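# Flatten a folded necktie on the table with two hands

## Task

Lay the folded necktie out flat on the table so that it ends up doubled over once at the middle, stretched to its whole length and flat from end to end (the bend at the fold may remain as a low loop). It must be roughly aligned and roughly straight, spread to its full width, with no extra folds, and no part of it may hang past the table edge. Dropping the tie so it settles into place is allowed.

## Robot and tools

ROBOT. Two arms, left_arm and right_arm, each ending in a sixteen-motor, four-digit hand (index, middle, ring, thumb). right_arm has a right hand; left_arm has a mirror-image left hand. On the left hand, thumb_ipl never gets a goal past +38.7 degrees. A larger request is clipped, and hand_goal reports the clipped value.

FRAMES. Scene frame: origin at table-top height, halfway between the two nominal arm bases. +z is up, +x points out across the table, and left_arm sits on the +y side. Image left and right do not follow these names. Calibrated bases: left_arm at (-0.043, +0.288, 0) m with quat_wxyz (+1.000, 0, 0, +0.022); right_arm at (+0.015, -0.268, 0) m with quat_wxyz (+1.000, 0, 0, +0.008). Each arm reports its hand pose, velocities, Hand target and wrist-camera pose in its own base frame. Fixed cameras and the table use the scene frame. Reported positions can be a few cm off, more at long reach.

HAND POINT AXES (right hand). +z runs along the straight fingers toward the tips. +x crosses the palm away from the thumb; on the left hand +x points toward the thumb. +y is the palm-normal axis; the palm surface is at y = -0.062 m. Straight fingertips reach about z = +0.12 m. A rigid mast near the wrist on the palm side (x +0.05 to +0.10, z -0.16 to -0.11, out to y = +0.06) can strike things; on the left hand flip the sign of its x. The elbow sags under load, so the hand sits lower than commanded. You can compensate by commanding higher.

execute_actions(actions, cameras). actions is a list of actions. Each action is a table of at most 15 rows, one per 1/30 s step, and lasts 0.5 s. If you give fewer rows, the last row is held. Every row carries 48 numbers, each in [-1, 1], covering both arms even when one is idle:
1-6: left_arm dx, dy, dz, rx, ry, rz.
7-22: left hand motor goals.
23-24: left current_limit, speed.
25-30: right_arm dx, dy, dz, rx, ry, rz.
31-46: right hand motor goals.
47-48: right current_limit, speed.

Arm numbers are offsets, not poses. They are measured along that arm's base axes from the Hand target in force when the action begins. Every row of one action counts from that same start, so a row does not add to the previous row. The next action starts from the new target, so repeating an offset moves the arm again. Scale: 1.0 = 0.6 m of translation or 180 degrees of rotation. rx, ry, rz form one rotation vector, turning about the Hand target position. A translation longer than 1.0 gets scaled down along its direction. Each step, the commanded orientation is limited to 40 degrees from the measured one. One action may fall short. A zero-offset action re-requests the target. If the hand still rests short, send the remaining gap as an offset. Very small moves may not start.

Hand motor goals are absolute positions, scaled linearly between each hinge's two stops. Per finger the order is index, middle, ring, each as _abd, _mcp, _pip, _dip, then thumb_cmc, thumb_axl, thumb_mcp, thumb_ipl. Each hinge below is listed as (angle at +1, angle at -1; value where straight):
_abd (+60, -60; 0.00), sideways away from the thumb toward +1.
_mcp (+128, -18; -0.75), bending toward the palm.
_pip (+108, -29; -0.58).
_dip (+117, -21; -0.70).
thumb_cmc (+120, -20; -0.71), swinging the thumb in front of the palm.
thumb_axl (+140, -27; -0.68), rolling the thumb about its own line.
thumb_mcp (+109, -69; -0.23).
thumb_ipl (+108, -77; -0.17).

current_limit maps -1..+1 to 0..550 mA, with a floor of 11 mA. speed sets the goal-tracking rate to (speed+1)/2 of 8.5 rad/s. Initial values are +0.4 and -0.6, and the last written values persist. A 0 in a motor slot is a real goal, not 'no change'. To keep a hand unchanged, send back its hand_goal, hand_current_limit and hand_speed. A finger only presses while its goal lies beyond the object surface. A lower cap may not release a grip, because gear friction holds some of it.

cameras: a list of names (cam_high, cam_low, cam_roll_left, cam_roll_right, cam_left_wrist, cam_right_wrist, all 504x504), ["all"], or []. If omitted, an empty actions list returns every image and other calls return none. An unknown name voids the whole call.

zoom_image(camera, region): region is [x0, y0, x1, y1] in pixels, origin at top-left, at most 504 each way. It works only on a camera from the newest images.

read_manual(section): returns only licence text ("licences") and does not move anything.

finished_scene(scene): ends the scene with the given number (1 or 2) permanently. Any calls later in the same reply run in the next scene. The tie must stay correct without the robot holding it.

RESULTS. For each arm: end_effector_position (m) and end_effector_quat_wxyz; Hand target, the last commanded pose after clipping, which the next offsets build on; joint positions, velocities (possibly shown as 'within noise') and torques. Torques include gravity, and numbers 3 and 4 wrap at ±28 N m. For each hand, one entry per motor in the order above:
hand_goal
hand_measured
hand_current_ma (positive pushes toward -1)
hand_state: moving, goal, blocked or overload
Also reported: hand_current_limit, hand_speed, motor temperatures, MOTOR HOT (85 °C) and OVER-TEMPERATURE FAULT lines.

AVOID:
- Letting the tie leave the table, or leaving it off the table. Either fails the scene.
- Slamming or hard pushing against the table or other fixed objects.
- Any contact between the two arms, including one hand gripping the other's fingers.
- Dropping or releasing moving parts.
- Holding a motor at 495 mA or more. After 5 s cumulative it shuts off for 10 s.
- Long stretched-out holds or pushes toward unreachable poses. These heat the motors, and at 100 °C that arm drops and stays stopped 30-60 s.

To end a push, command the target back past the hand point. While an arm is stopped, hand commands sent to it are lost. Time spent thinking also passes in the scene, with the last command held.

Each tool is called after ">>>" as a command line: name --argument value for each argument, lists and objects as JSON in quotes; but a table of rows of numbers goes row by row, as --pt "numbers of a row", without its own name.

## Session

>>> execute_actions --actions '[]'

>>> zoom_image --camera "cam_high" --region '[60, 80, 330, 350]'

Scene clock: 0.00 s.
left_arm: end_effector_position=(+0.2680, -0.0823, +0.3660) hand_goal=(+0.000, -0.754, -0.576, -0.696, +0.000, -0.754, -0.576, -0.696, +0.000, -0.754, -0.576, -0.696, -0.714, -0.678, -0.226, -0.168) hand_measured=(+0.000, -0.754, -0.576, -0.696, +0.000, -0.754, -0.576, -0.696, +0.000, -0.754, -0.576, -0.696, -0.714, -0.678, -0.226, -0.168) hand_current_ma=(+0, +0, +0, +0, +0, +0, +0, +0, +0, +0, +0, +0, +0, +0, +0, +0) hand_state=(goal, goal, goal, goal, goal, goal, goal, goal, goal, goal, goal, goal, goal, goal, goal, goal) hand_current_limit=0.40 hand_speed=-0.60 end_effector_quat_wxyz=(+0.377, +0.537, +0.755, +0.014) | right_arm: end_effector_position=(+0.6827, +0.4129, +0.1644) hand_goal=(+0.000, -0.754, -0.576, -0.696, +0.000, -0.754, -0.576, -0.696, +0.000, -0.754, -0.576, -0.696, -0.714, -0.678, -0.226, -0.168) hand_measured=(+0.000, -0.754, -0.576, -0.696, +0.000, -0.754, -0.576, -0.696, +0.000, -0.754, -0.576, -0.696, -0.714, -0.678, -0.226, -0.168) hand_current_ma=(+0, +0, +0, +0, +0, +0, +0, +0, +0, +0, +0, +0, +0, +0, +0, +0) hand_state=(goal, goal, goal, goal, goal, goal, goal, goal, goal, goal, goal, goal, goal, goal, goal, goal) hand_current_limit=0.40 hand_speed=-0.60 end_effector_quat_wxyz=(+0.139, +0.601, +0.780, +0.105)
Joint positions: left_arm=[-0.6 0.494 0.897 -1.2 -0.013 -0.93] | right_arm=[0.654 2.133 2.012 -1.17 0.213 0.365]
Joint velocities: within noise
Joint torques (N m): no reading
Motor temperatures (°C): left_arm=[23 21 24 22 23 20] | right_arm=[26 22 24 19 23 23]
Heat: left arm: hottest elbow 24 °C; right arm: hottest waist 26 °C.
Hand target: left_arm +0.2688, -0.0828, +0.3850; +0.395, +0.532, +0.749, +0.014 | right_arm +0.6873, +0.4164, +0.1673; +0.140, +0.601, +0.779, +0.110

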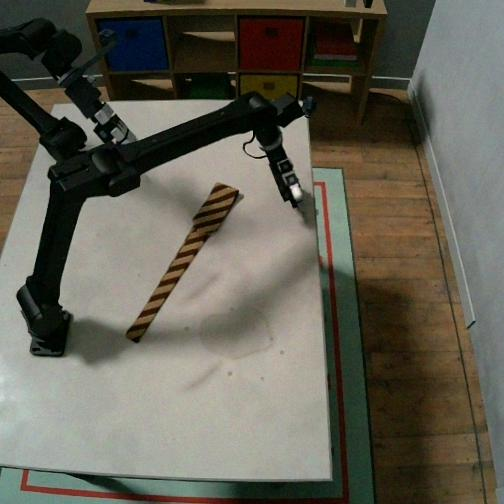

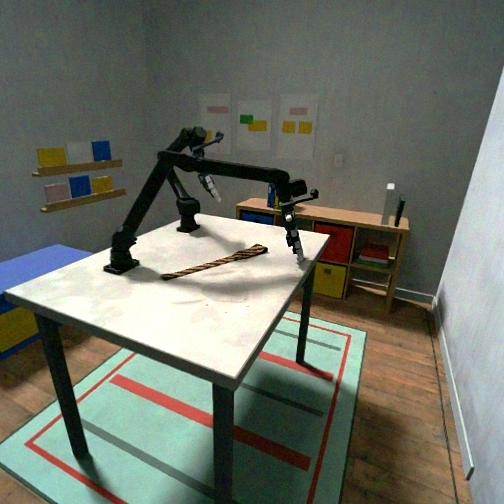

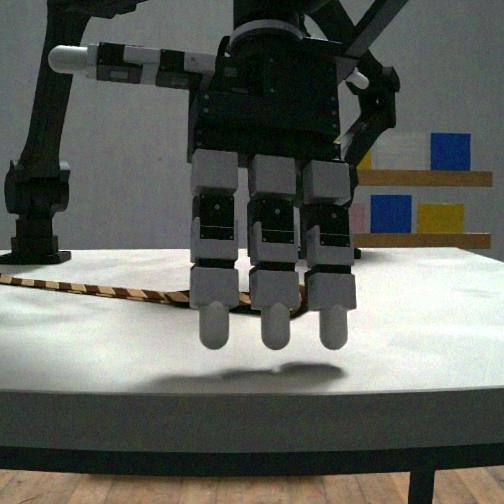

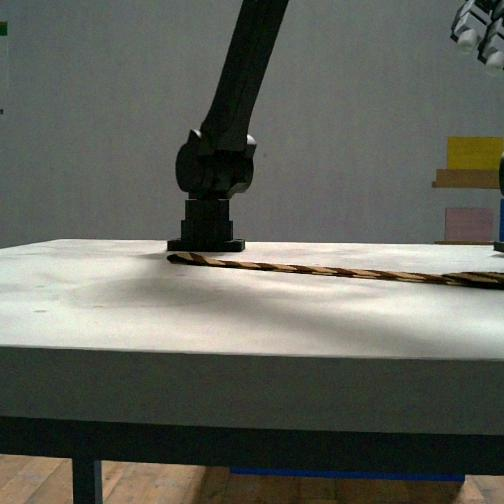

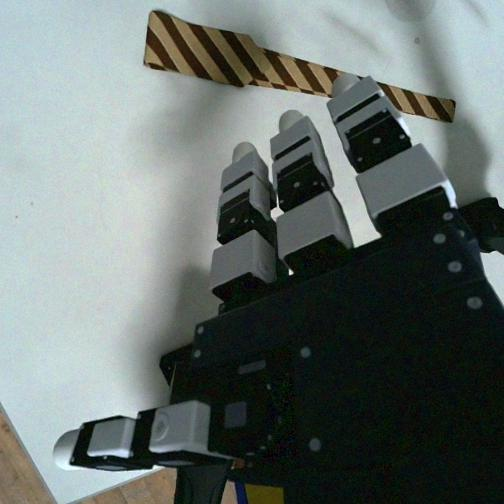

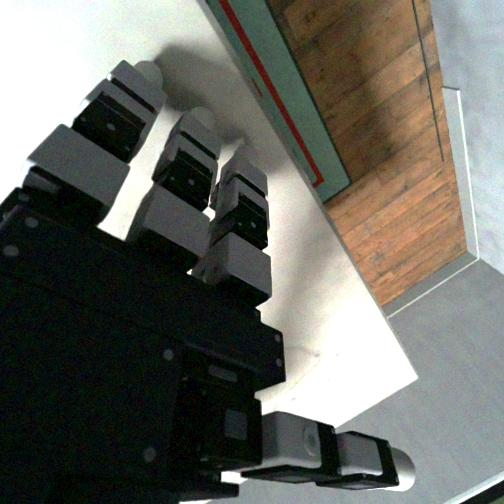

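Scaled by 1.867 from the camera's 504x504 image, which has a finer 720x720 frame.

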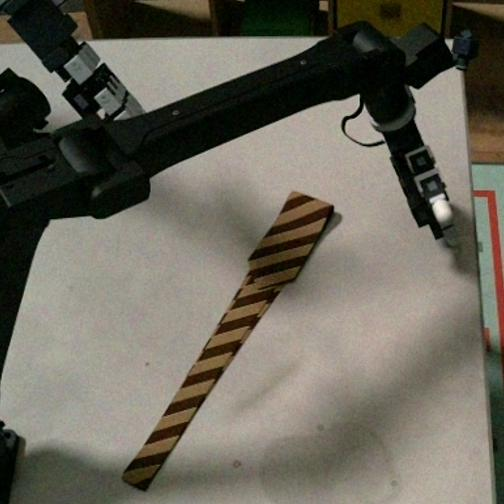

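>>> zoom_image --camera "cam_high" --region '[170, 165, 260, 255]'

>>> zoom_image --camera "cam_left_wrist" --region '[120, 0, 480, 160]'

>>> zoom_image --camera "cam_low" --region '[150, 220, 290, 300]'

Scaled by 5.600 from the camera's 504x504 image, which has a finer 720x720 frame.

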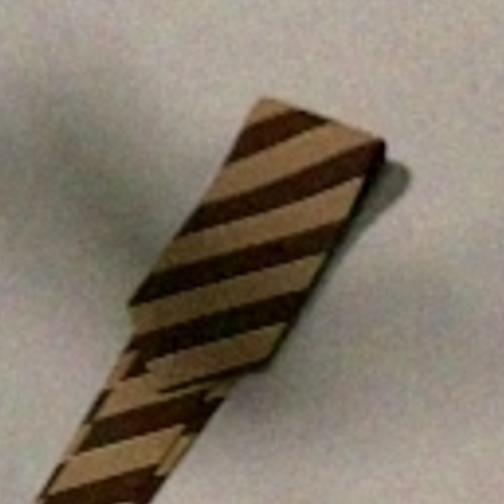

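Scaled by 1.400 from the camera's 504x504 image, which has a finer 720x720 frame.

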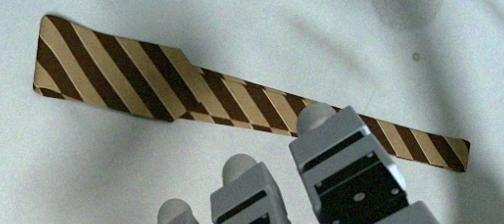

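Scaled by 3.600 from the camera's 504x504 image, which has a finer 720x720 frame.

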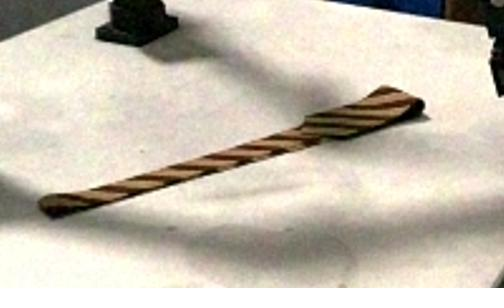

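>>> execute_actions --actions '[[[0,0,0,0,0,0,0,-0.754,-0.576,-0.696,0,-0.754,-0.576,-0.696,0,-0.754,-0.576,-0.696,-0.714,-0.678,-0.226,-0.168,0.4,-0.6,0,-0.03,0.1,0.005,0.038,-0.027,0,-0.754,-0.576,-0.696,0,-0.754,-0.576,-0.696,0,-0.754,-0.576,-0.696,-0.714,-0.678,-0.226,-0.168,0.4,-0.6]],[[0,0,0,0,0,0,0,-0.754,-0.576,-0.696,0,-0.754,-0.576,-0.696,0,-0.754,-0.576,-0.696,-0.714,-0.678,-0.226,-0.168,0.4,-0.6,-0.05,-0.1,0.1,0.005,0.038,-0.027,0,-0.754,-0.576,-0.696,0,-0.754,-0.576,-0.696,0,-0.754,-0.576,-0.696,-0.714,-0.678,-0.226,-0.168,0.4,-0.6]],[[0,0,0,0,0,0,0,-0.754,-0.576,-0.696,0,-0.754,-0.576,-0.696,0,-0.754,-0.576,-0.696,-0.714,-0.678,-0.226,-0.168,0.4,-0.6,-0.08,-0.14,0.0,0.005,0.038,-0.027,0,-0.754,-0.576,-0.696,0,-0.754,-0.576,-0.696,0,-0.754,-0.576,-0.696,-0.714,-0.678,-0.226,-0.168,0.4,-0.6]],[[0,0,0,0,0,0,0,-0.754,-0.576,-0.696,0,-0.754,-0.576,-0.696,0,-0.754,-0.576,-0.696,-0.714,-0.678,-0.226,-0.168,0.4,-0.6,-0.1,-0.15,0.0,0,0,0,0,-0.754,-0.576,-0.696,0,-0.754,-0.576,-0.696,0,-0.754,-0.576,-0.696,-0.714,-0.678,-0.226,-0.168,0.4,-0.6]],[[0,0,0,0,0,0,0,-0.754,-0.576,-0.696,0,-0.754,-0.576,-0.696,0,-0.754,-0.576,-0.696,-0.714,-0.678,-0.226,-0.168,0.4,-0.6,-0.1,-0.15,0.0,0,0,0,0,-0.754,-0.576,-0.696,0,-0.754,-0.576,-0.696,0,-0.754,-0.576,-0.696,-0.714,-0.678,-0.226,-0.168,0.4,-0.6]]]' --cameras '["cam_high","cam_low"]'

Scene clock: 9.37 s.
left_arm: end_effector_position=(+0.2680, -0.0823, +0.3660) hand_goal=(+0.000, -0.754, -0.576, -0.696, +0.000, -0.754, -0.576, -0.696, +0.000, -0.754, -0.576, -0.696, -0.714, -0.678, -0.226, -0.168) hand_measured=(+0.000, -0.754, -0.576, -0.696, +0.000, -0.754, -0.576, -0.696, +0.000, -0.754, -0.576, -0.696, -0.714, -0.678, -0.226, -0.168) hand_current_ma=(+0, -2, -3, +0, +0, -2, -3, +0, +0, -2, -3, +0, -3, +3, +4, +1) hand_state=(goal, goal, goal, goal, goal, goal, goal, goal, goal, goal, goal, goal, goal, goal, goal, goal) hand_current_limit=0.40 hand_speed=-0.60 end_effector_quat_wxyz=(+0.377, +0.537, +0.755, +0.014) | right_arm: end_effector_position=(+0.4846, +0.0689, +0.2954) hand_goal=(+0.000, -0.754, -0.576, -0.696, +0.000, -0.754, -0.576, -0.696, +0.000, -0.754, -0.576, -0.696, -0.714, -0.678, -0.226, -0.168) hand_measured=(+0.002, -0.754, -0.574, -0.696, +0.002, -0.754, -0.574, -0.696, +0.002, -0.754, -0.574, -0.696, -0.714, -0.678, -0.222, -0.168) hand_current_ma=(+0, +0, +0, +0, +0, +0, +0, +0, +0, +0, +0, +0, +0, +0, +1, +0) hand_state=(goal, goal, goal, goal, goal, goal, goal, goal, goal, goal, goal, goal, goal, goal, goal, goal) hand_current_limit=0.40 hand_speed=-0.60 end_effector_quat_wxyz=(+0.001, +0.714, +0.701, +0.005)
Joint positions: left_arm=[-0.6 0.494 0.897 -1.2 -0.013 -0.93] | right_arm=[0.229 1.407 1.478 -1.631 -0.003 0.247]
Joint torques (N m): left_arm=[-1.08 0.85 11.44 1.72 -0.01 0.03] | right_arm=[1.61 -6.53 7.31 1.09 0.15 -0.1]
Heat: left arm: hottest elbow 26 °C; right arm: hottest waist 26 °C.
Hand target: left_arm +0.2688, -0.0828, +0.3850; +0.395, +0.532, +0.749, +0.014 | right_arm +0.4893, +0.0744, +0.2873; -0.002, +0.707, +0.707, +0.001
Off the commanded pose: left_arm 0.019 m, 2 deg | right_arm 0.011 m, 1 deg.
Images, in order (width x height): cam_high 504x504, cam_low 504x504.

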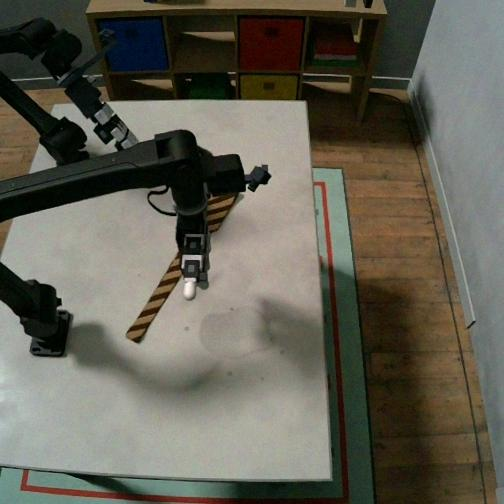

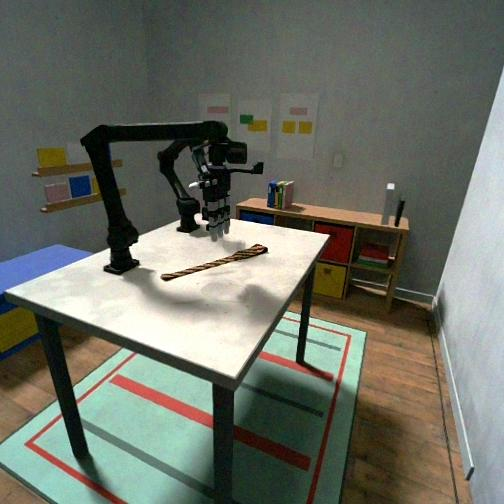

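>>> execute_actions --actions '[[[0,0,0,0,0,0,0,-0.754,-0.576,-0.696,0,-0.754,-0.576,-0.696,0,-0.754,-0.576,-0.696,-0.714,-0.678,-0.226,-0.168,0.4,-0.6,-0.1,-0.147,0.0,0,0,0,0,-0.754,-0.576,-0.696,0,-0.754,-0.576,-0.696,0,-0.754,-0.576,-0.696,-0.714,-0.678,-0.226,-0.168,0.4,-0.6]],[[0,0,0,-0.081,0.116,0.0385,0,-0.754,-0.576,-0.696,0,-0.754,-0.576,-0.696,0,-0.754,-0.576,-0.696,-0.714,-0.678,-0.226,-0.168,0.4,-0.6,-0.1,-0.147,0.0,0,0,0,0,-0.754,-0.576,-0.696,0,-0.754,-0.576,-0.696,0,-0.754,-0.576,-0.696,-0.714,-0.678,-0.226,-0.168,0.4,-0.6]],[[0.06,-0.06,0,-0.081,0.116,0.0385,0,-0.137,0.226,-0.261,0,-0.754,-0.576,-0.696,0,-0.754,-0.576,-0.696,0.1,-0.678,-0.1,-0.1,0.4,-0.6,-0.1,-0.147,0.0,0,0,0,0,-0.754,-0.576,-0.696,0,-0.754,-0.576,-0.696,0,-0.754,-0.576,-0.696,-0.714,-0.678,-0.226,-0.168,0.4,-0.6]],[[0.08,-0.08,0,-0.081,0.116,0.0385,0,-0.137,0.226,-0.261,0,-0.754,-0.576,-0.696,0,-0.754,-0.576,-0.696,0.53,-0.678,-0.056,-0.005,0.4,-0.6,-0.1,-0.147,0.0,0,0,0,0,-0.754,-0.576,-0.696,0,-0.754,-0.576,-0.696,0,-0.754,-0.576,-0.696,-0.714,-0.678,-0.226,-0.168,0.4,-0.6]],[[0.09,-0.08,-0.04,-0.081,0.116,0.0385,0,-0.137,0.226,-0.261,0,-0.754,-0.576,-0.696,0,-0.754,-0.576,-0.696,0.53,-0.678,-0.056,-0.005,0.4,-0.6,0,0,0.0,0,0,0,0,-0.754,-0.576,-0.696,0,-0.754,-0.576,-0.696,0,-0.754,-0.576,-0.696,-0.714,-0.678,-0.226,-0.168,0.4,-0.6]]]' --cameras '["cam_high","cam_low","cam_left_wrist"]'

Scene clock: 13.53 s.
left_arm: end_effector_position=(+0.4005, -0.2176, +0.3536) hand_goal=(+0.000, -0.138, +0.226, -0.262, +0.000, -0.754, -0.576, -0.696, +0.000, -0.754, -0.576, -0.696, +0.530, -0.678, -0.056, -0.006) hand_measured=(-0.002, -0.136, +0.222, -0.264, -0.002, -0.744, -0.574, -0.696, -0.002, -0.744, -0.574, -0.696, +0.530, -0.678, -0.056, -0.008) hand_current_ma=(-7, +4, -19, -11, -6, +46, +6, +0, -6, +40, +7, +0, +1, +2, +1, -6) hand_state=(goal, goal, goal, goal, goal, goal, goal, goal, goal, goal, goal, goal, goal, goal, goal, goal) hand_current_limit=0.40 hand_speed=-0.60 end_effector_quat_wxyz=(-0.014, +0.003, +0.820, -0.572) | right_arm: end_effector_position=(+0.2411, -0.2702, +0.2694) hand_goal=(+0.000, -0.754, -0.576, -0.696, +0.000, -0.754, -0.576, -0.696, +0.000, -0.754, -0.576, -0.696, -0.714, -0.678, -0.226, -0.168) hand_measured=(+0.000, -0.754, -0.574, -0.696, +0.000, -0.754, -0.574, -0.696, +0.002, -0.752, -0.574, -0.696, -0.716, -0.678, -0.222, -0.168) hand_current_ma=(+0, +0, +0, +0, +0, +0, +0, +0, +0, +0, +0, +0, +0, +0, +1, +0) hand_state=(goal, goal, goal, goal, goal, goal, goal, goal, goal, goal, goal, goal, goal, goal, goal, goal) hand_current_limit=0.40 hand_speed=-0.60 end_effector_quat_wxyz=(-0.023, +0.712, +0.701, +0.005)
Joint positions: left_arm=[-0.194 1.408 1.527 -1.268 1.182 -2.042] | right_arm=[-1.004 1.131 1.177 -1.664 -0.001 -0.988]
Joint torques (N m): left_arm=[-0.5 -10.99 9.74 1.13 0.95 -0.18] | right_arm=[1.55 -3.37 10.22 0.76 0.11 -0.17]
Heat: left arm: hottest elbow 26 °C; right arm: hottest elbow 27 °C.
Hand target: left_arm +0.4067, -0.2148, +0.3609; -0.002, +0.001, +0.819, -0.574 | right_arm +0.2493, -0.2784, +0.2871; -0.002, +0.707, +0.707, +0.001
Off the commanded pose: left_arm 0.010 m, 1 deg | right_arm 0.021 m, 3 deg.
Images, in order (width x height): cam_high 504x504, cam_low 504x504, cam_left_wrist 504x504.

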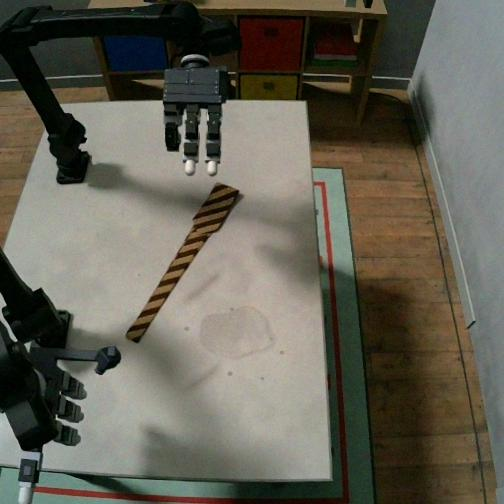

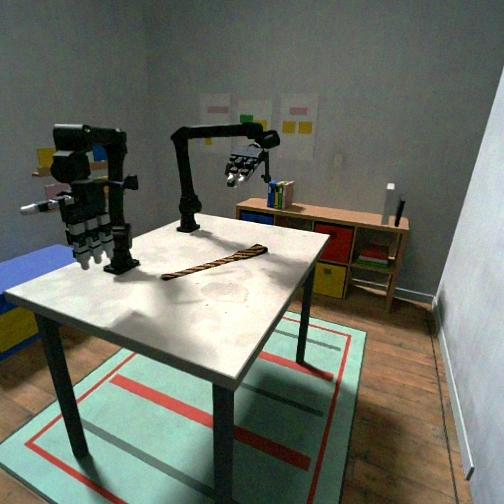

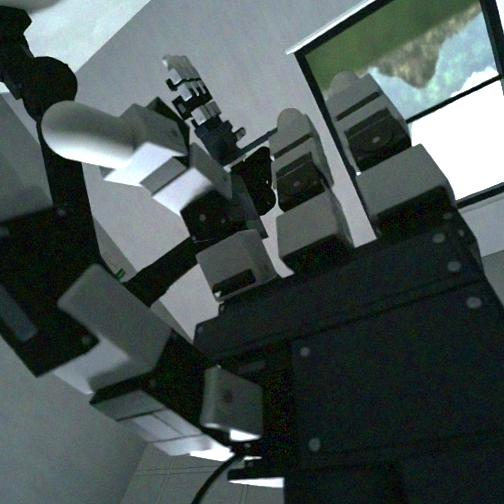

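>>> execute_actions --actions '[[[0.045,-0.048,-0.1,0,0,0,0,-0.137,0.226,-0.261,0,-0.754,-0.576,-0.696,0,-0.754,-0.576,-0.696,0.53,-0.678,-0.056,-0.005,0.4,-0.6,0,0,0.0,0,0,0,0,-0.754,-0.576,-0.696,0,-0.754,-0.576,-0.696,0,-0.754,-0.576,-0.696,-0.714,-0.678,-0.226,-0.168,0.4,-0.6]],[[0.045,-0.048,-0.13,0,0,0,0,-0.137,0.226,-0.261,0,-0.754,-0.576,-0.696,0,-0.754,-0.576,-0.696,0.53,-0.678,-0.056,-0.005,0.4,-0.6,0,0,0.0,0,0,0,0,-0.754,-0.576,-0.696,0,-0.754,-0.576,-0.696,0,-0.754,-0.576,-0.696,-0.714,-0.678,-0.226,-0.168,0.4,-0.6]],[[0,0,-0.13,0,0,0,0,-0.137,0.226,-0.261,0,-0.754,-0.576,-0.696,0,-0.754,-0.576,-0.696,0.53,-0.678,-0.056,-0.005,0.4,-0.6,0,0,0.0,0,0,0,0,-0.754,-0.576,-0.696,0,-0.754,-0.576,-0.696,0,-0.754,-0.576,-0.696,-0.714,-0.678,-0.226,-0.168,0.4,-0.6]]]' --cameras '["cam_high","cam_roll_left","cam_roll_right","cam_left_wrist"]'

>>> zoom_image --camera "cam_high" --region '[150, 120, 270, 240]'

Scene clock: 15.73 s.
left_arm: end_effector_position=(+0.4551, -0.2668, +0.1300) hand_goal=(+0.000, -0.138, +0.226, -0.262, +0.000, -0.754, -0.576, -0.696, +0.000, -0.754, -0.576, -0.696, +0.530, -0.678, -0.056, -0.006) hand_measured=(-0.002, -0.136, +0.222, -0.264, -0.002, -0.744, -0.574, -0.696, -0.002, -0.746, -0.574, -0.696, +0.530, -0.678, -0.056, -0.008) hand_current_ma=(-6, +8, -13, -10, -6, +41, +6, +0, -6, +36, +7, +0, +1, +1, -1, -6) hand_state=(goal, goal, goal, goal, goal, goal, goal, goal, goal, goal, goal, goal, goal, goal, goal, goal) hand_current_limit=0.40 hand_speed=-0.60 end_effector_quat_wxyz=(-0.036, +0.020, +0.826, -0.562) | right_arm: end_effector_position=(+0.2411, -0.2702, +0.2694) hand_goal=(+0.000, -0.754, -0.576, -0.696, +0.000, -0.754, -0.576, -0.696, +0.000, -0.754, -0.576, -0.696, -0.714, -0.678, -0.226, -0.168) hand_measured=(+0.000, -0.754, -0.574, -0.696, +0.000, -0.754, -0.574, -0.696, +0.002, -0.752, -0.574, -0.696, -0.716, -0.678, -0.222, -0.168) hand_current_ma=(+0, +0, +0, +0, +0, +0, +0, +0, +0, +0, +0, +0, +0, +0, +1, +0) hand_state=(goal, goal, goal, goal, goal, goal, goal, goal, goal, goal, goal, goal, goal, goal, goal, goal) hand_current_limit=0.40 hand_speed=-0.60 end_effector_quat_wxyz=(-0.023, +0.712, +0.701, +0.005)
Joint positions: left_arm=[-0.274 1.688 1.256 -0.701 1.155 -2.083] | right_arm=[-1.004 1.131 1.177 -1.664 -0.001 -0.988]
Joint torques (N m): left_arm=[-1.44 -15.79 9.02 1.17 0.98 -0.12] | right_arm=[1.73 -4.25 10.3 0.79 0.11 -0.15]
Heat: left arm: hottest elbow 26 °C; right arm: hottest elbow 27 °C.
Hand target: left_arm +0.4607, -0.2725, +0.1449; -0.002, +0.001, +0.819, -0.574 | right_arm +0.2493, -0.2784, +0.2871; -0.002, +0.707, +0.707, +0.001
Off the commanded pose: left_arm 0.017 m, 5 deg | right_arm 0.021 m, 3 deg.
joint sent to its limit (left arm) — joint 6 (wrist roll), lower limit. The joint targets are off in orientation, not in position.
Images, in order (width x height): cam_high 504x504, cam_roll_left 504x504, cam_roll_right 504x504, cam_left_wrist 504x504.

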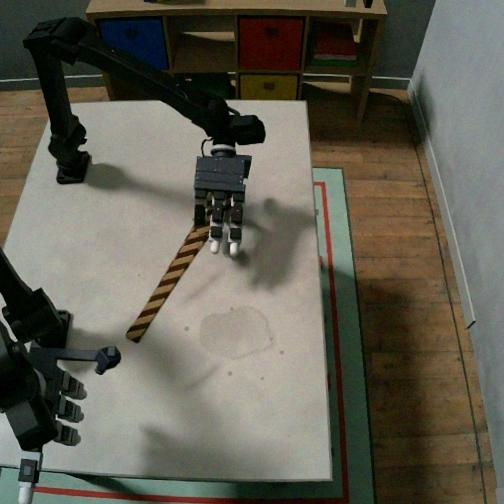

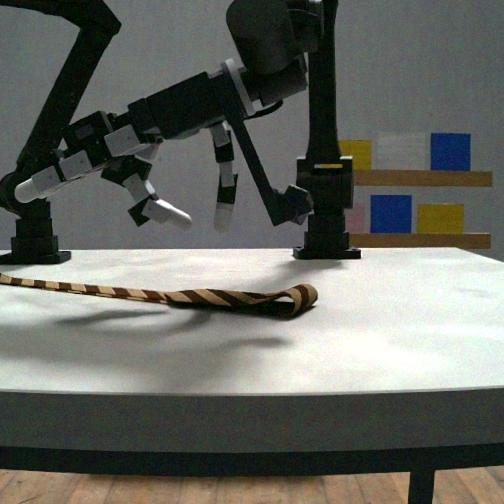

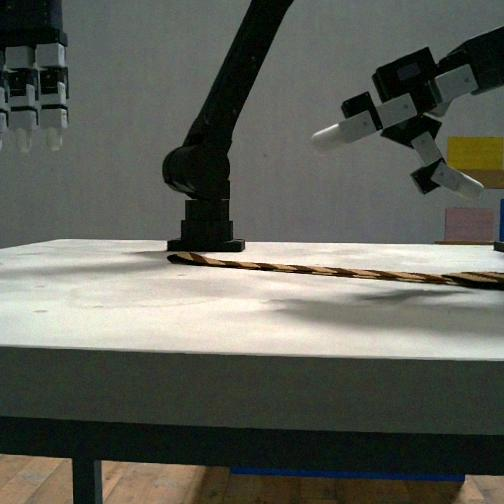

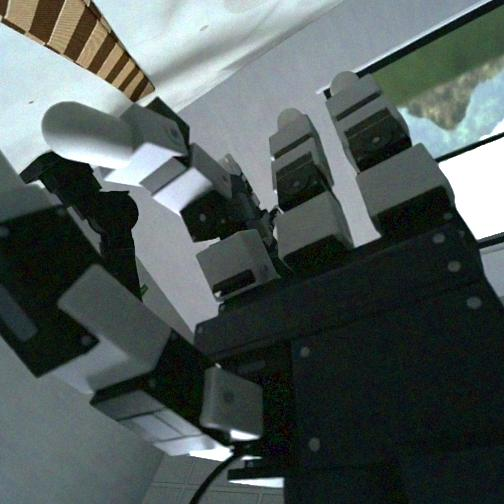

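Scaled by 4.200 from the camera's 504x504 image, which has a finer 720x720 frame.

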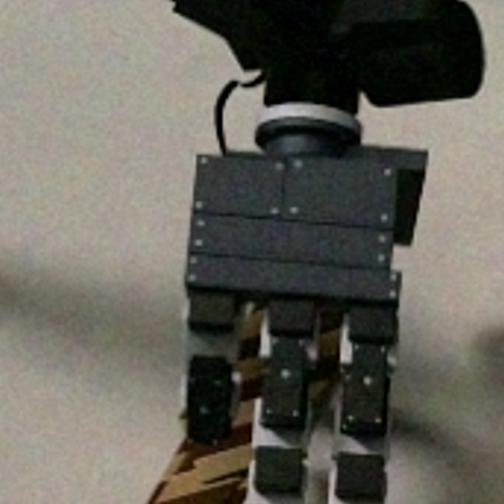

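>>> zoom_image --camera "cam_roll_left" --region '[120, 180, 340, 340]'

Scaled by 2.291 from the camera's 504x504 image, which has a finer 720x720 frame.

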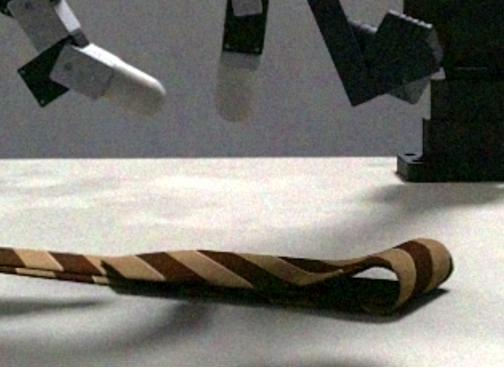

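>>> execute_actions --actions '[[[-0.033,-0.01,-0.08,0,0,0,0,-0.137,0.226,-0.261,0,-0.754,-0.576,-0.696,0,-0.754,-0.576,-0.696,0.53,-0.678,-0.056,-0.005,0.4,-0.6,0,0,0.0,0,0,0,0,-0.754,-0.576,-0.696,0,-0.754,-0.576,-0.696,0,-0.754,-0.576,-0.696,-0.714,-0.678,-0.226,-0.168,0.4,-0.6]],[[0,0,-0.03,0,0,0,0,-0.137,0.226,-0.261,0,-0.754,-0.576,-0.696,0,-0.754,-0.576,-0.696,0.53,-0.678,-0.056,-0.005,0.4,-0.6,0,0,0.0,0,0,0,0,-0.754,-0.576,-0.696,0,-0.754,-0.576,-0.696,0,-0.754,-0.576,-0.696,-0.714,-0.678,-0.226,-0.168,0.4,-0.6]]]' --cameras '["cam_high","cam_roll_left","cam_roll_right","cam_left_wrist"]'

>>> zoom_image --camera "cam_roll_left" --region '[120, 180, 340, 340]'

>>> zoom_image --camera "cam_high" --region '[150, 140, 270, 260]'

Scene clock: 18.70 s.
left_arm: end_effector_position=(+0.4410, -0.2716, +0.0788) hand_goal=(+0.000, -0.138, +0.226, -0.262, +0.000, -0.754, -0.576, -0.696, +0.000, -0.754, -0.576, -0.696, +0.530, -0.678, -0.056, -0.006) hand_measured=(-0.002, -0.136, +0.222, -0.264, -0.002, -0.744, -0.574, -0.696, -0.002, -0.746, -0.574, -0.696, +0.530, -0.678, -0.056, -0.008) hand_current_ma=(-5, +8, -13, -10, -5, +41, +6, +0, -5, +35, +7, +0, +3, +1, -1, -6) hand_state=(goal, goal, goal, goal, goal, goal, goal, goal, goal, goal, goal, goal, goal, goal, goal, goal) hand_current_limit=0.40 hand_speed=-0.60 end_effector_quat_wxyz=(-0.028, +0.036, +0.825, -0.564) | right_arm: end_effector_position=(+0.2411, -0.2702, +0.2694) hand_goal=(+0.000, -0.754, -0.576, -0.696, +0.000, -0.754, -0.576, -0.696, +0.000, -0.754, -0.576, -0.696, -0.714, -0.678, -0.226, -0.168) hand_measured=(+0.000, -0.754, -0.574, -0.696, +0.000, -0.754, -0.574, -0.696, +0.002, -0.752, -0.574, -0.696, -0.716, -0.678, -0.222, -0.168) hand_current_ma=(+0, +0, +0, +0, +0, +0, +0, +0, +0, +0, +0, +0, +0, +0, +1, +0) hand_state=(goal, goal, goal, goal, goal, goal, goal, goal, goal, goal, goal, goal, goal, goal, goal, goal) hand_current_limit=0.40 hand_speed=-0.60 end_effector_quat_wxyz=(-0.023, +0.712, +0.701, +0.005)
Joint positions: left_arm=[-0.292 1.715 1.138 -0.524 1.151 -2.084] | right_arm=[-1.004 1.131 1.177 -1.664 -0.001 -0.988]
Joint torques (N m): left_arm=[-1.96 -13.63 7.54 1.24 0.88 -0.11] | right_arm=[1.38 -3.19 10.29 0.99 0.06 -0.14]
Heat: left arm: hottest elbow 27 °C; right arm: hottest elbow 28 °C.
Hand target: left_arm +0.4410, -0.2784, +0.0788; -0.002, +0.000, +0.819, -0.574 | right_arm +0.2493, -0.2784, +0.2871; -0.002, +0.707, +0.707, +0.001
Off the commanded pose: left_arm 0.007 m, 5 deg | right_arm 0.021 m, 3 deg.
joint sent to its limit (left arm) — joint 6 (wrist roll), lower limit. The joint targets are off in orientation, not in position.
Images, in order (width x height): cam_high 504x504, cam_roll_left 504x504, cam_roll_right 504x504, cam_left_wrist 504x504.

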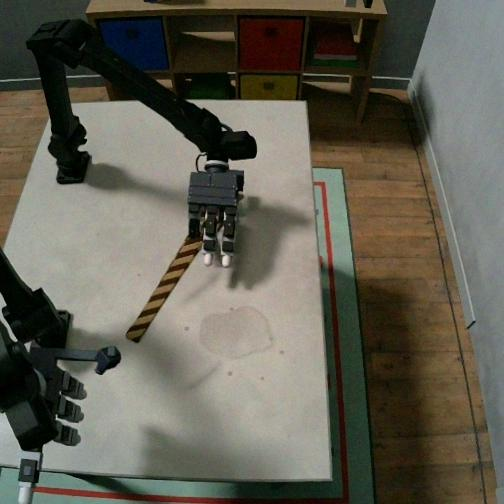

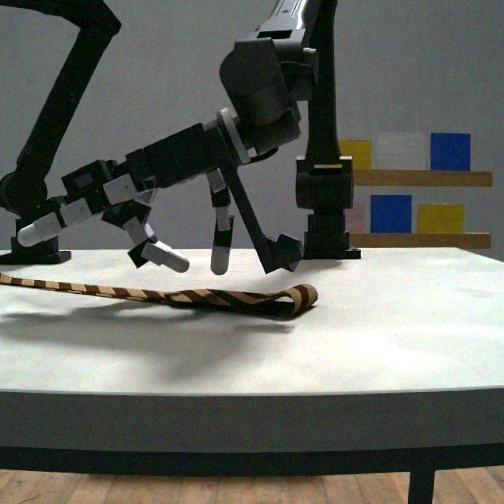

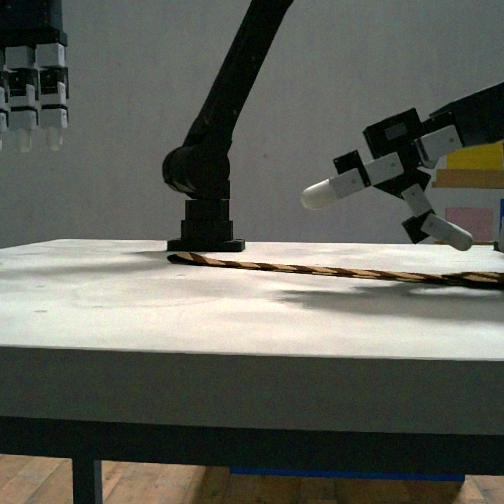

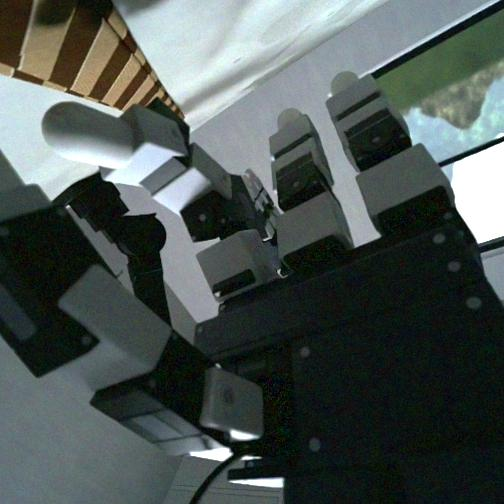

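Scaled by 2.291 from the camera's 504x504 image, which has a finer 720x720 frame.

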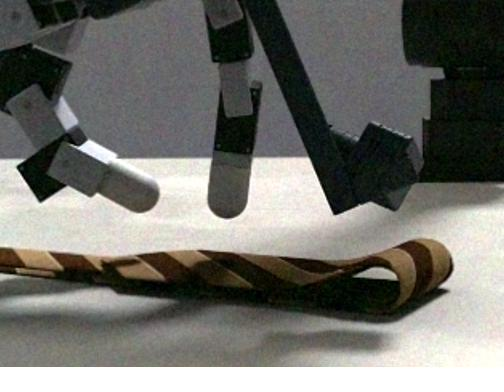

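Scaled by 4.200 from the camera's 504x504 image, which has a finer 720x720 frame.

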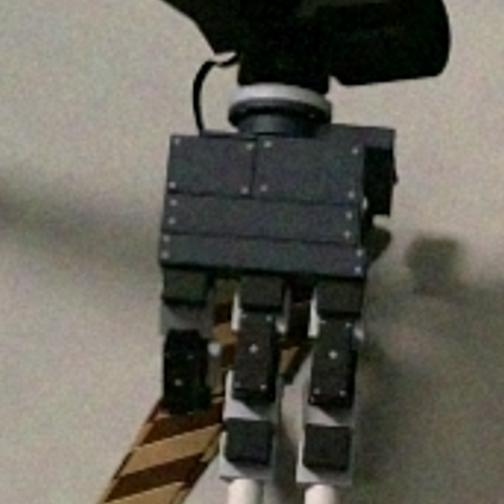

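>>> execute_actions --actions '[[[0,0,-0.055,0,0,0,0,-0.137,0.226,-0.261,0,-0.754,-0.576,-0.696,0,-0.754,-0.576,-0.696,0.53,-0.678,-0.056,-0.005,0.4,-0.6,0,0,0.0,0,0,0,0,-0.754,-0.576,-0.696,0,-0.754,-0.576,-0.696,0,-0.754,-0.576,-0.696,-0.714,-0.678,-0.226,-0.168,0.4,-0.6]],[[0,0,-0.015,0,0,0,0,-0.137,0.226,-0.261,0,-0.754,-0.576,-0.696,0,-0.754,-0.576,-0.696,0.53,-0.678,-0.056,-0.005,0.4,-0.6,0,0,0.0,0,0,0,0,-0.754,-0.576,-0.696,0,-0.754,-0.576,-0.696,0,-0.754,-0.576,-0.696,-0.714,-0.678,-0.226,-0.168,0.4,-0.6]]]' --cameras '["cam_high","cam_roll_left","cam_left_wrist"]'

>>> zoom_image --camera "cam_roll_left" --region '[120, 180, 340, 340]'

>>> zoom_image --camera "cam_left_wrist" --region '[0, 0, 300, 240]'

Scene clock: 20.50 s.
left_arm: end_effector_position=(+0.4467, -0.2741, +0.0566) hand_goal=(+0.000, -0.138, +0.226, -0.262, +0.000, -0.754, -0.576, -0.696, +0.000, -0.754, -0.576, -0.696, +0.530, -0.678, -0.056, -0.006) hand_measured=(-0.002, -0.134, +0.226, -0.262, -0.002, -0.742, -0.574, -0.696, -0.002, -0.742, -0.574, -0.696, +0.506, -0.684, -0.056, +0.000) hand_current_ma=(-5, +18, -3, -3, -5, +55, +6, +0, -5, +49, +8, +0, -104, -26, -4, +28) hand_state=(goal, goal, goal, goal, goal, goal, goal, goal, goal, goal, goal, goal, blocked, goal, goal, goal) hand_current_limit=0.40 hand_speed=-0.60 end_effector_quat_wxyz=(-0.016, +0.044, +0.821, -0.569) | right_arm: end_effector_position=(+0.2411, -0.2702, +0.2694) hand_goal=(+0.000, -0.754, -0.576, -0.696, +0.000, -0.754, -0.576, -0.696, +0.000, -0.754, -0.576, -0.696, -0.714, -0.678, -0.226, -0.168) hand_measured=(+0.000, -0.754, -0.574, -0.696, +0.000, -0.754, -0.574, -0.696, +0.002, -0.752, -0.574, -0.696, -0.716, -0.678, -0.222, -0.168) hand_current_ma=(+0, +0, +0, +0, +0, +0, +0, +0, +0, +0, +0, +0, +0, +0, +1, +0) hand_state=(goal, goal, goal, goal, goal, goal, goal, goal, goal, goal, goal, goal, goal, goal, goal, goal) hand_current_limit=0.40 hand_speed=-0.60 end_effector_quat_wxyz=(-0.023, +0.712, +0.701, +0.005)
Joint positions: left_arm=[-0.292 1.752 1.112 -0.425 1.156 -2.089] | right_arm=[-1.004 1.131 1.177 -1.664 -0.001 -0.988]
Joint torques (N m): left_arm=[-1.9 -11.34 6.19 1.48 0.57 -0.06] | right_arm=[1.32 -4.78 10.15 0.68 0.06 -0.15]
Motor temperatures (°C): left_arm=[23 21 27 22 23 20] | right_arm=[26 23 29 19 23 23]
Heat: left arm: hottest elbow 27 °C; right arm: hottest elbow 29 °C.
Hand target: left_arm +0.4411, -0.2784, +0.0369; -0.002, +0.001, +0.819, -0.574 | right_arm +0.2493, -0.2784, +0.2871; -0.002, +0.707, +0.707, +0.001
Off the commanded pose: left_arm 0.021 m, 5 deg | right_arm 0.021 m, 3 deg.
joint sent to its limit (left arm) — joint 6 (wrist roll), lower limit. The joint targets are off in orientation, not in position.
Images, in order (width x height): cam_high 504x504, cam_roll_left 504x504, cam_left_wrist 504x504.

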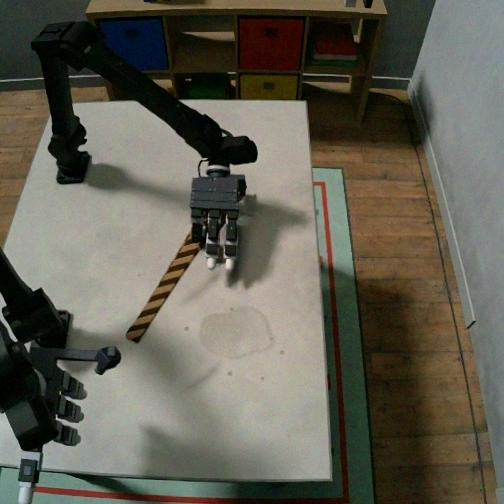

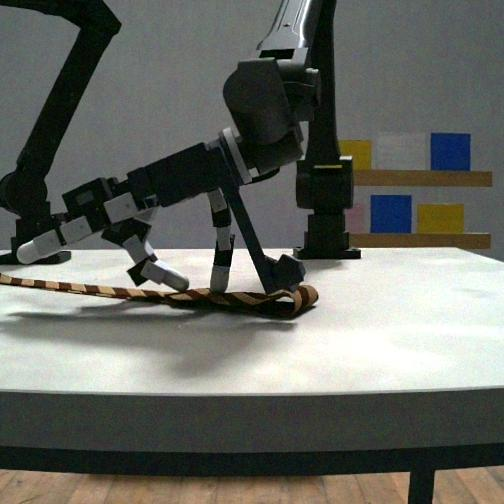

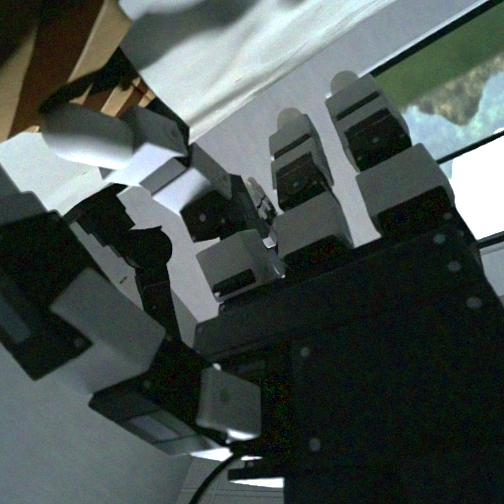

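Scaled by 2.291 from the camera's 504x504 image, which has a finer 720x720 frame.

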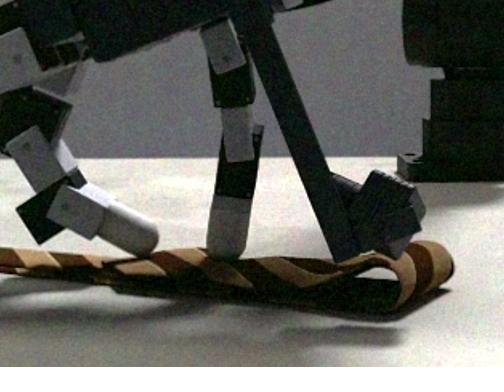

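Scaled by 1.680 from the camera's 504x504 image, which has a finer 720x720 frame.

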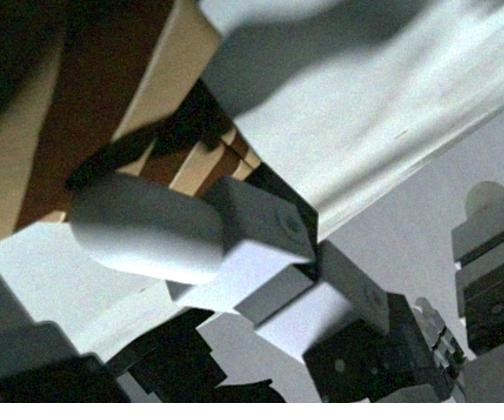

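>>> execute_actions --actions '[[[0,0,-0.01,0,0,0,0,0.068,0.051,-0.333,0,-0.754,-0.576,-0.696,0,-0.754,-0.576,-0.696,0.53,-0.678,-0.056,-0.005,0.4,-0.6,0,0,0.0,0,0,0,0,-0.754,-0.576,-0.696,0,-0.754,-0.576,-0.696,0,-0.754,-0.576,-0.696,-0.714,-0.678,-0.226,-0.168,0.4,-0.6]],[[0,0,0,0,0,0,0,0.2,-0.04,-0.38,0,-0.754,-0.576,-0.696,0,-0.754,-0.576,-0.696,0.53,-0.678,-0.03,0.0,0.4,-0.6,0,0,0.0,0,0,0,0,-0.754,-0.576,-0.696,0,-0.754,-0.576,-0.696,0,-0.754,-0.576,-0.696,-0.714,-0.678,-0.226,-0.168,0.4,-0.6]]]' --cameras '["cam_roll_left","cam_left_wrist"]'

>>> zoom_image --camera "cam_roll_left" --region '[120, 180, 340, 340]'

>>> zoom_image --camera "cam_left_wrist" --region '[0, 0, 300, 240]'

Scene clock: 22.30 s.
left_arm: end_effector_position=(+0.4479, -0.2778, +0.0577) hand_goal=(+0.000, +0.200, -0.040, -0.380, +0.000, -0.754, -0.576, -0.696, +0.000, -0.754, -0.576, -0.696, +0.530, -0.678, -0.030, +0.000) hand_measured=(+0.018, +0.170, -0.018, -0.362, -0.002, -0.742, -0.574, -0.696, -0.002, -0.742, -0.574, -0.696, +0.490, -0.688, -0.064, -0.008) hand_current_ma=(+66, -138, +92, +79, -5, +55, +6, +0, -5, +49, +8, +0, -179, -53, -198, -47) hand_state=(goal, blocked, blocked, goal, goal, goal, goal, goal, goal, goal, goal, goal, blocked, goal, blocked, goal) hand_current_limit=0.40 hand_speed=-0.60 end_effector_quat_wxyz=(-0.012, +0.052, +0.817, -0.574) | right_arm: end_effector_position=(+0.2411, -0.2702, +0.2694) hand_goal=(+0.000, -0.754, -0.576, -0.696, +0.000, -0.754, -0.576, -0.696, +0.000, -0.754, -0.576, -0.696, -0.714, -0.678, -0.226, -0.168) hand_measured=(+0.000, -0.754, -0.574, -0.696, +0.000, -0.754, -0.574, -0.696, +0.002, -0.752, -0.574, -0.696, -0.716, -0.678, -0.222, -0.168) hand_current_ma=(+0, +0, +0, +0, +0, +0, +0, +0, +0, +0, +0, +0, +0, +0, +1, +0) hand_state=(goal, goal, goal, goal, goal, goal, goal, goal, goal, goal, goal, goal, goal, goal, goal, goal) hand_current_limit=0.40 hand_speed=-0.60 end_effector_quat_wxyz=(-0.023, +0.712, +0.701, +0.005)
Joint positions: left_arm=[-0.295 1.753 1.11 -0.405 1.166 -2.089] | right_arm=[-1.004 1.131 1.177 -1.664 -0.001 -0.988]
Joint torques (N m): left_arm=[-1.67 -10.87 5.87 1.35 0.17 -0.06] | right_arm=[2.2 -3.31 10.28 0.69 0.09 -0.18]
Heat: left arm: hottest elbow 27 °C; right arm: hottest elbow 29 °C.
Hand target: left_arm +0.4410, -0.2785, +0.0308; -0.002, +0.001, +0.819, -0.574 | right_arm +0.2493, -0.2784, +0.2871; -0.002, +0.707, +0.707, +0.001
Off the commanded pose: left_arm 0.028 m, 6 deg | right_arm 0.021 m, 3 deg.
joint sent to its limit (left arm) — joint 6 (wrist roll), lower limit. The joint targets are off in orientation, not in position.
Images, in order (width x height): cam_roll_left 504x504, cam_left_wrist 504x504.

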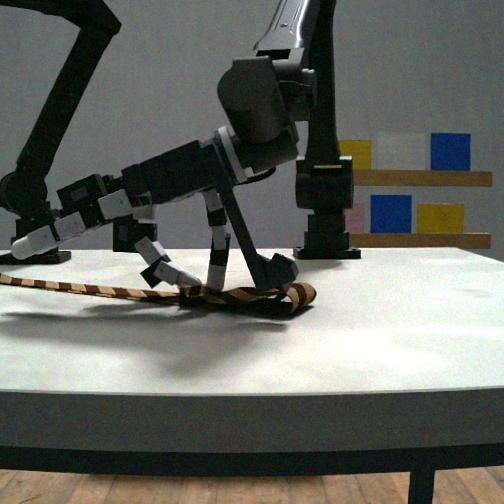

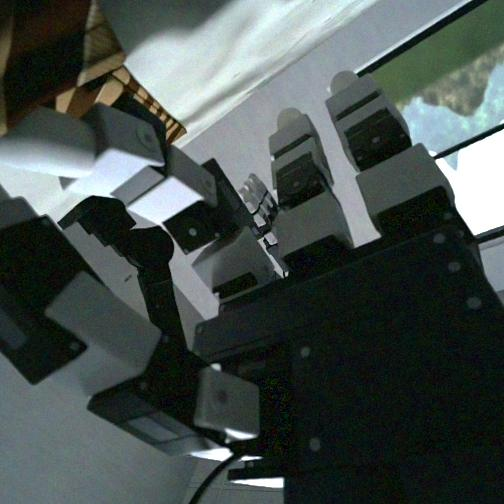

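Scaled by 2.291 from the camera's 504x504 image, which has a finer 720x720 frame.

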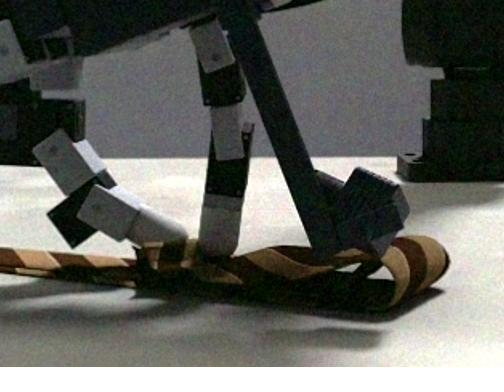

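Scaled by 1.680 from the camera's 504x504 image, which has a finer 720x720 frame.

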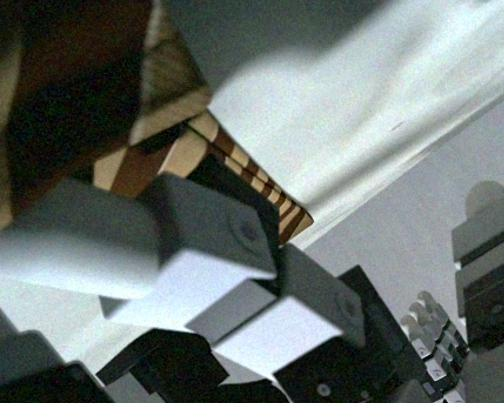

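>>> execute_actions --actions '[[[0,0,0,0,0,0,0,0.3,-0.08,-0.38,0,-0.754,-0.576,-0.696,0,-0.754,-0.576,-0.696,0.53,-0.678,0.03,0.05,0.5,-0.6,0,0,0.0,0,0,0,0,-0.754,-0.576,-0.696,0,-0.754,-0.576,-0.696,0,-0.754,-0.576,-0.696,-0.714,-0.678,-0.226,-0.168,0.4,-0.6]],[[0,0,0,0,0,0,0,0.45,-0.05,-0.35,0,-0.754,-0.576,-0.696,0,-0.754,-0.576,-0.696,0.53,-0.678,0.1,0.1,0.5,-0.6,0,0,0.0,0,0,0,0,-0.754,-0.576,-0.696,0,-0.754,-0.576,-0.696,0,-0.754,-0.576,-0.696,-0.714,-0.678,-0.226,-0.168,0.4,-0.6]]]' --cameras '["cam_roll_left","cam_left_wrist"]'

>>> zoom_image --camera "cam_roll_left" --region '[120, 180, 340, 340]'

>>> zoom_image --camera "cam_left_wrist" --region '[0, 0, 300, 240]'

Scene clock: 23.90 s.
left_arm: end_effector_position=(+0.4480, -0.2778, +0.0577) hand_goal=(+0.000, +0.450, -0.050, -0.350, +0.000, -0.754, -0.576, -0.696, +0.000, -0.754, -0.576, -0.696, +0.530, -0.678, +0.100, +0.100) hand_measured=(+0.022, +0.200, -0.058, -0.348, -0.002, -0.742, -0.574, -0.696, -0.002, -0.742, -0.574, -0.696, +0.490, -0.688, -0.062, +0.008) hand_current_ma=(+77, -412, -33, +7, -5, +55, +6, +0, -5, +49, +8, +0, -180, -53, -413, -413) hand_state=(blocked, blocked, goal, goal, goal, goal, goal, goal, goal, goal, goal, goal, blocked, goal, blocked, blocked) hand_current_limit=0.50 hand_speed=-0.60 end_effector_quat_wxyz=(-0.012, +0.052, +0.817, -0.574) | right_arm: end_effector_position=(+0.2411, -0.2702, +0.2694) hand_goal=(+0.000, -0.754, -0.576, -0.696, +0.000, -0.754, -0.576, -0.696, +0.000, -0.754, -0.576, -0.696, -0.714, -0.678, -0.226, -0.168) hand_measured=(+0.000, -0.754, -0.574, -0.696, +0.000, -0.754, -0.574, -0.696, +0.002, -0.752, -0.574, -0.696, -0.716, -0.678, -0.222, -0.168) hand_current_ma=(+0, +0, +0, +0, +0, +0, +0, +0, +0, +0, +0, +0, +0, +0, +1, +0) hand_state=(goal, goal, goal, goal, goal, goal, goal, goal, goal, goal, goal, goal, goal, goal, goal, goal) hand_current_limit=0.40 hand_speed=-0.60 end_effector_quat_wxyz=(-0.023, +0.712, +0.701, +0.005)
Joint positions: left_arm=[-0.295 1.753 1.11 -0.404 1.166 -2.089] | right_arm=[-1.004 1.131 1.177 -1.664 -0.001 -0.988]
Joint torques (N m): left_arm=[-1.79 -10.93 5.85 1.25 0.17 -0.06] | right_arm=[1.55 -3.31 10.29 0.64 0.09 -0.14]
Heat: left arm: hottest elbow 27 °C; right arm: hottest elbow 29 °C.
Hand target: left_arm +0.4409, -0.2785, +0.0308; -0.002, +0.001, +0.819, -0.574 | right_arm +0.2493, -0.2784, +0.2871; -0.002, +0.707, +0.707, +0.001
Off the commanded pose: left_arm 0.028 m, 6 deg | right_arm 0.021 m, 3 deg.
joint sent to its limit (left arm) — joint 6 (wrist roll), lower limit. The joint targets are off in orientation, not in position.
Images, in order (width x height): cam_roll_left 504x504, cam_left_wrist 504x504.

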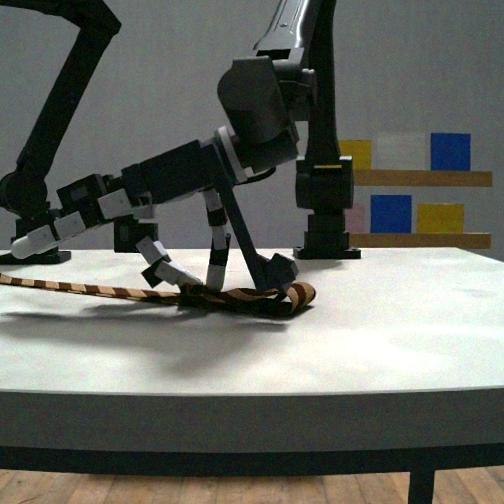

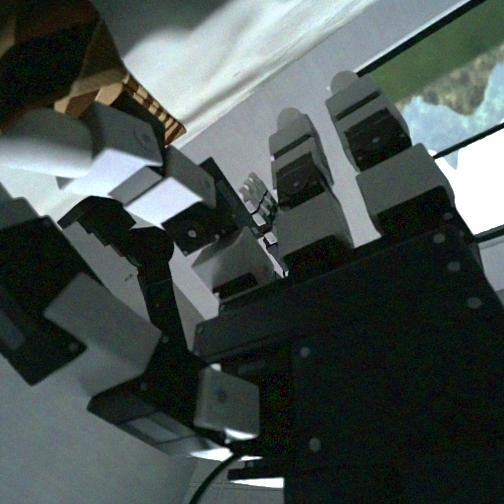

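Scaled by 2.291 from the camera's 504x504 image, which has a finer 720x720 frame.

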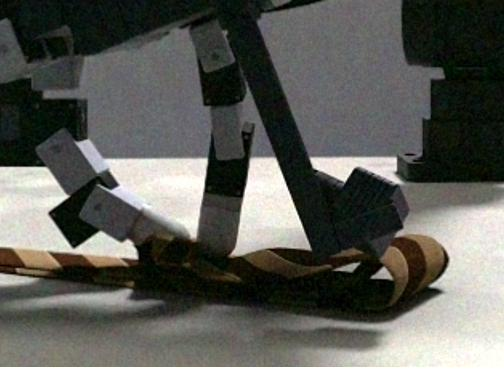

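Scaled by 1.680 from the camera's 504x504 image, which has a finer 720x720 frame.

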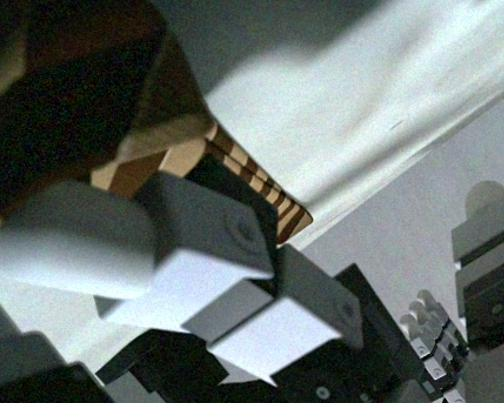

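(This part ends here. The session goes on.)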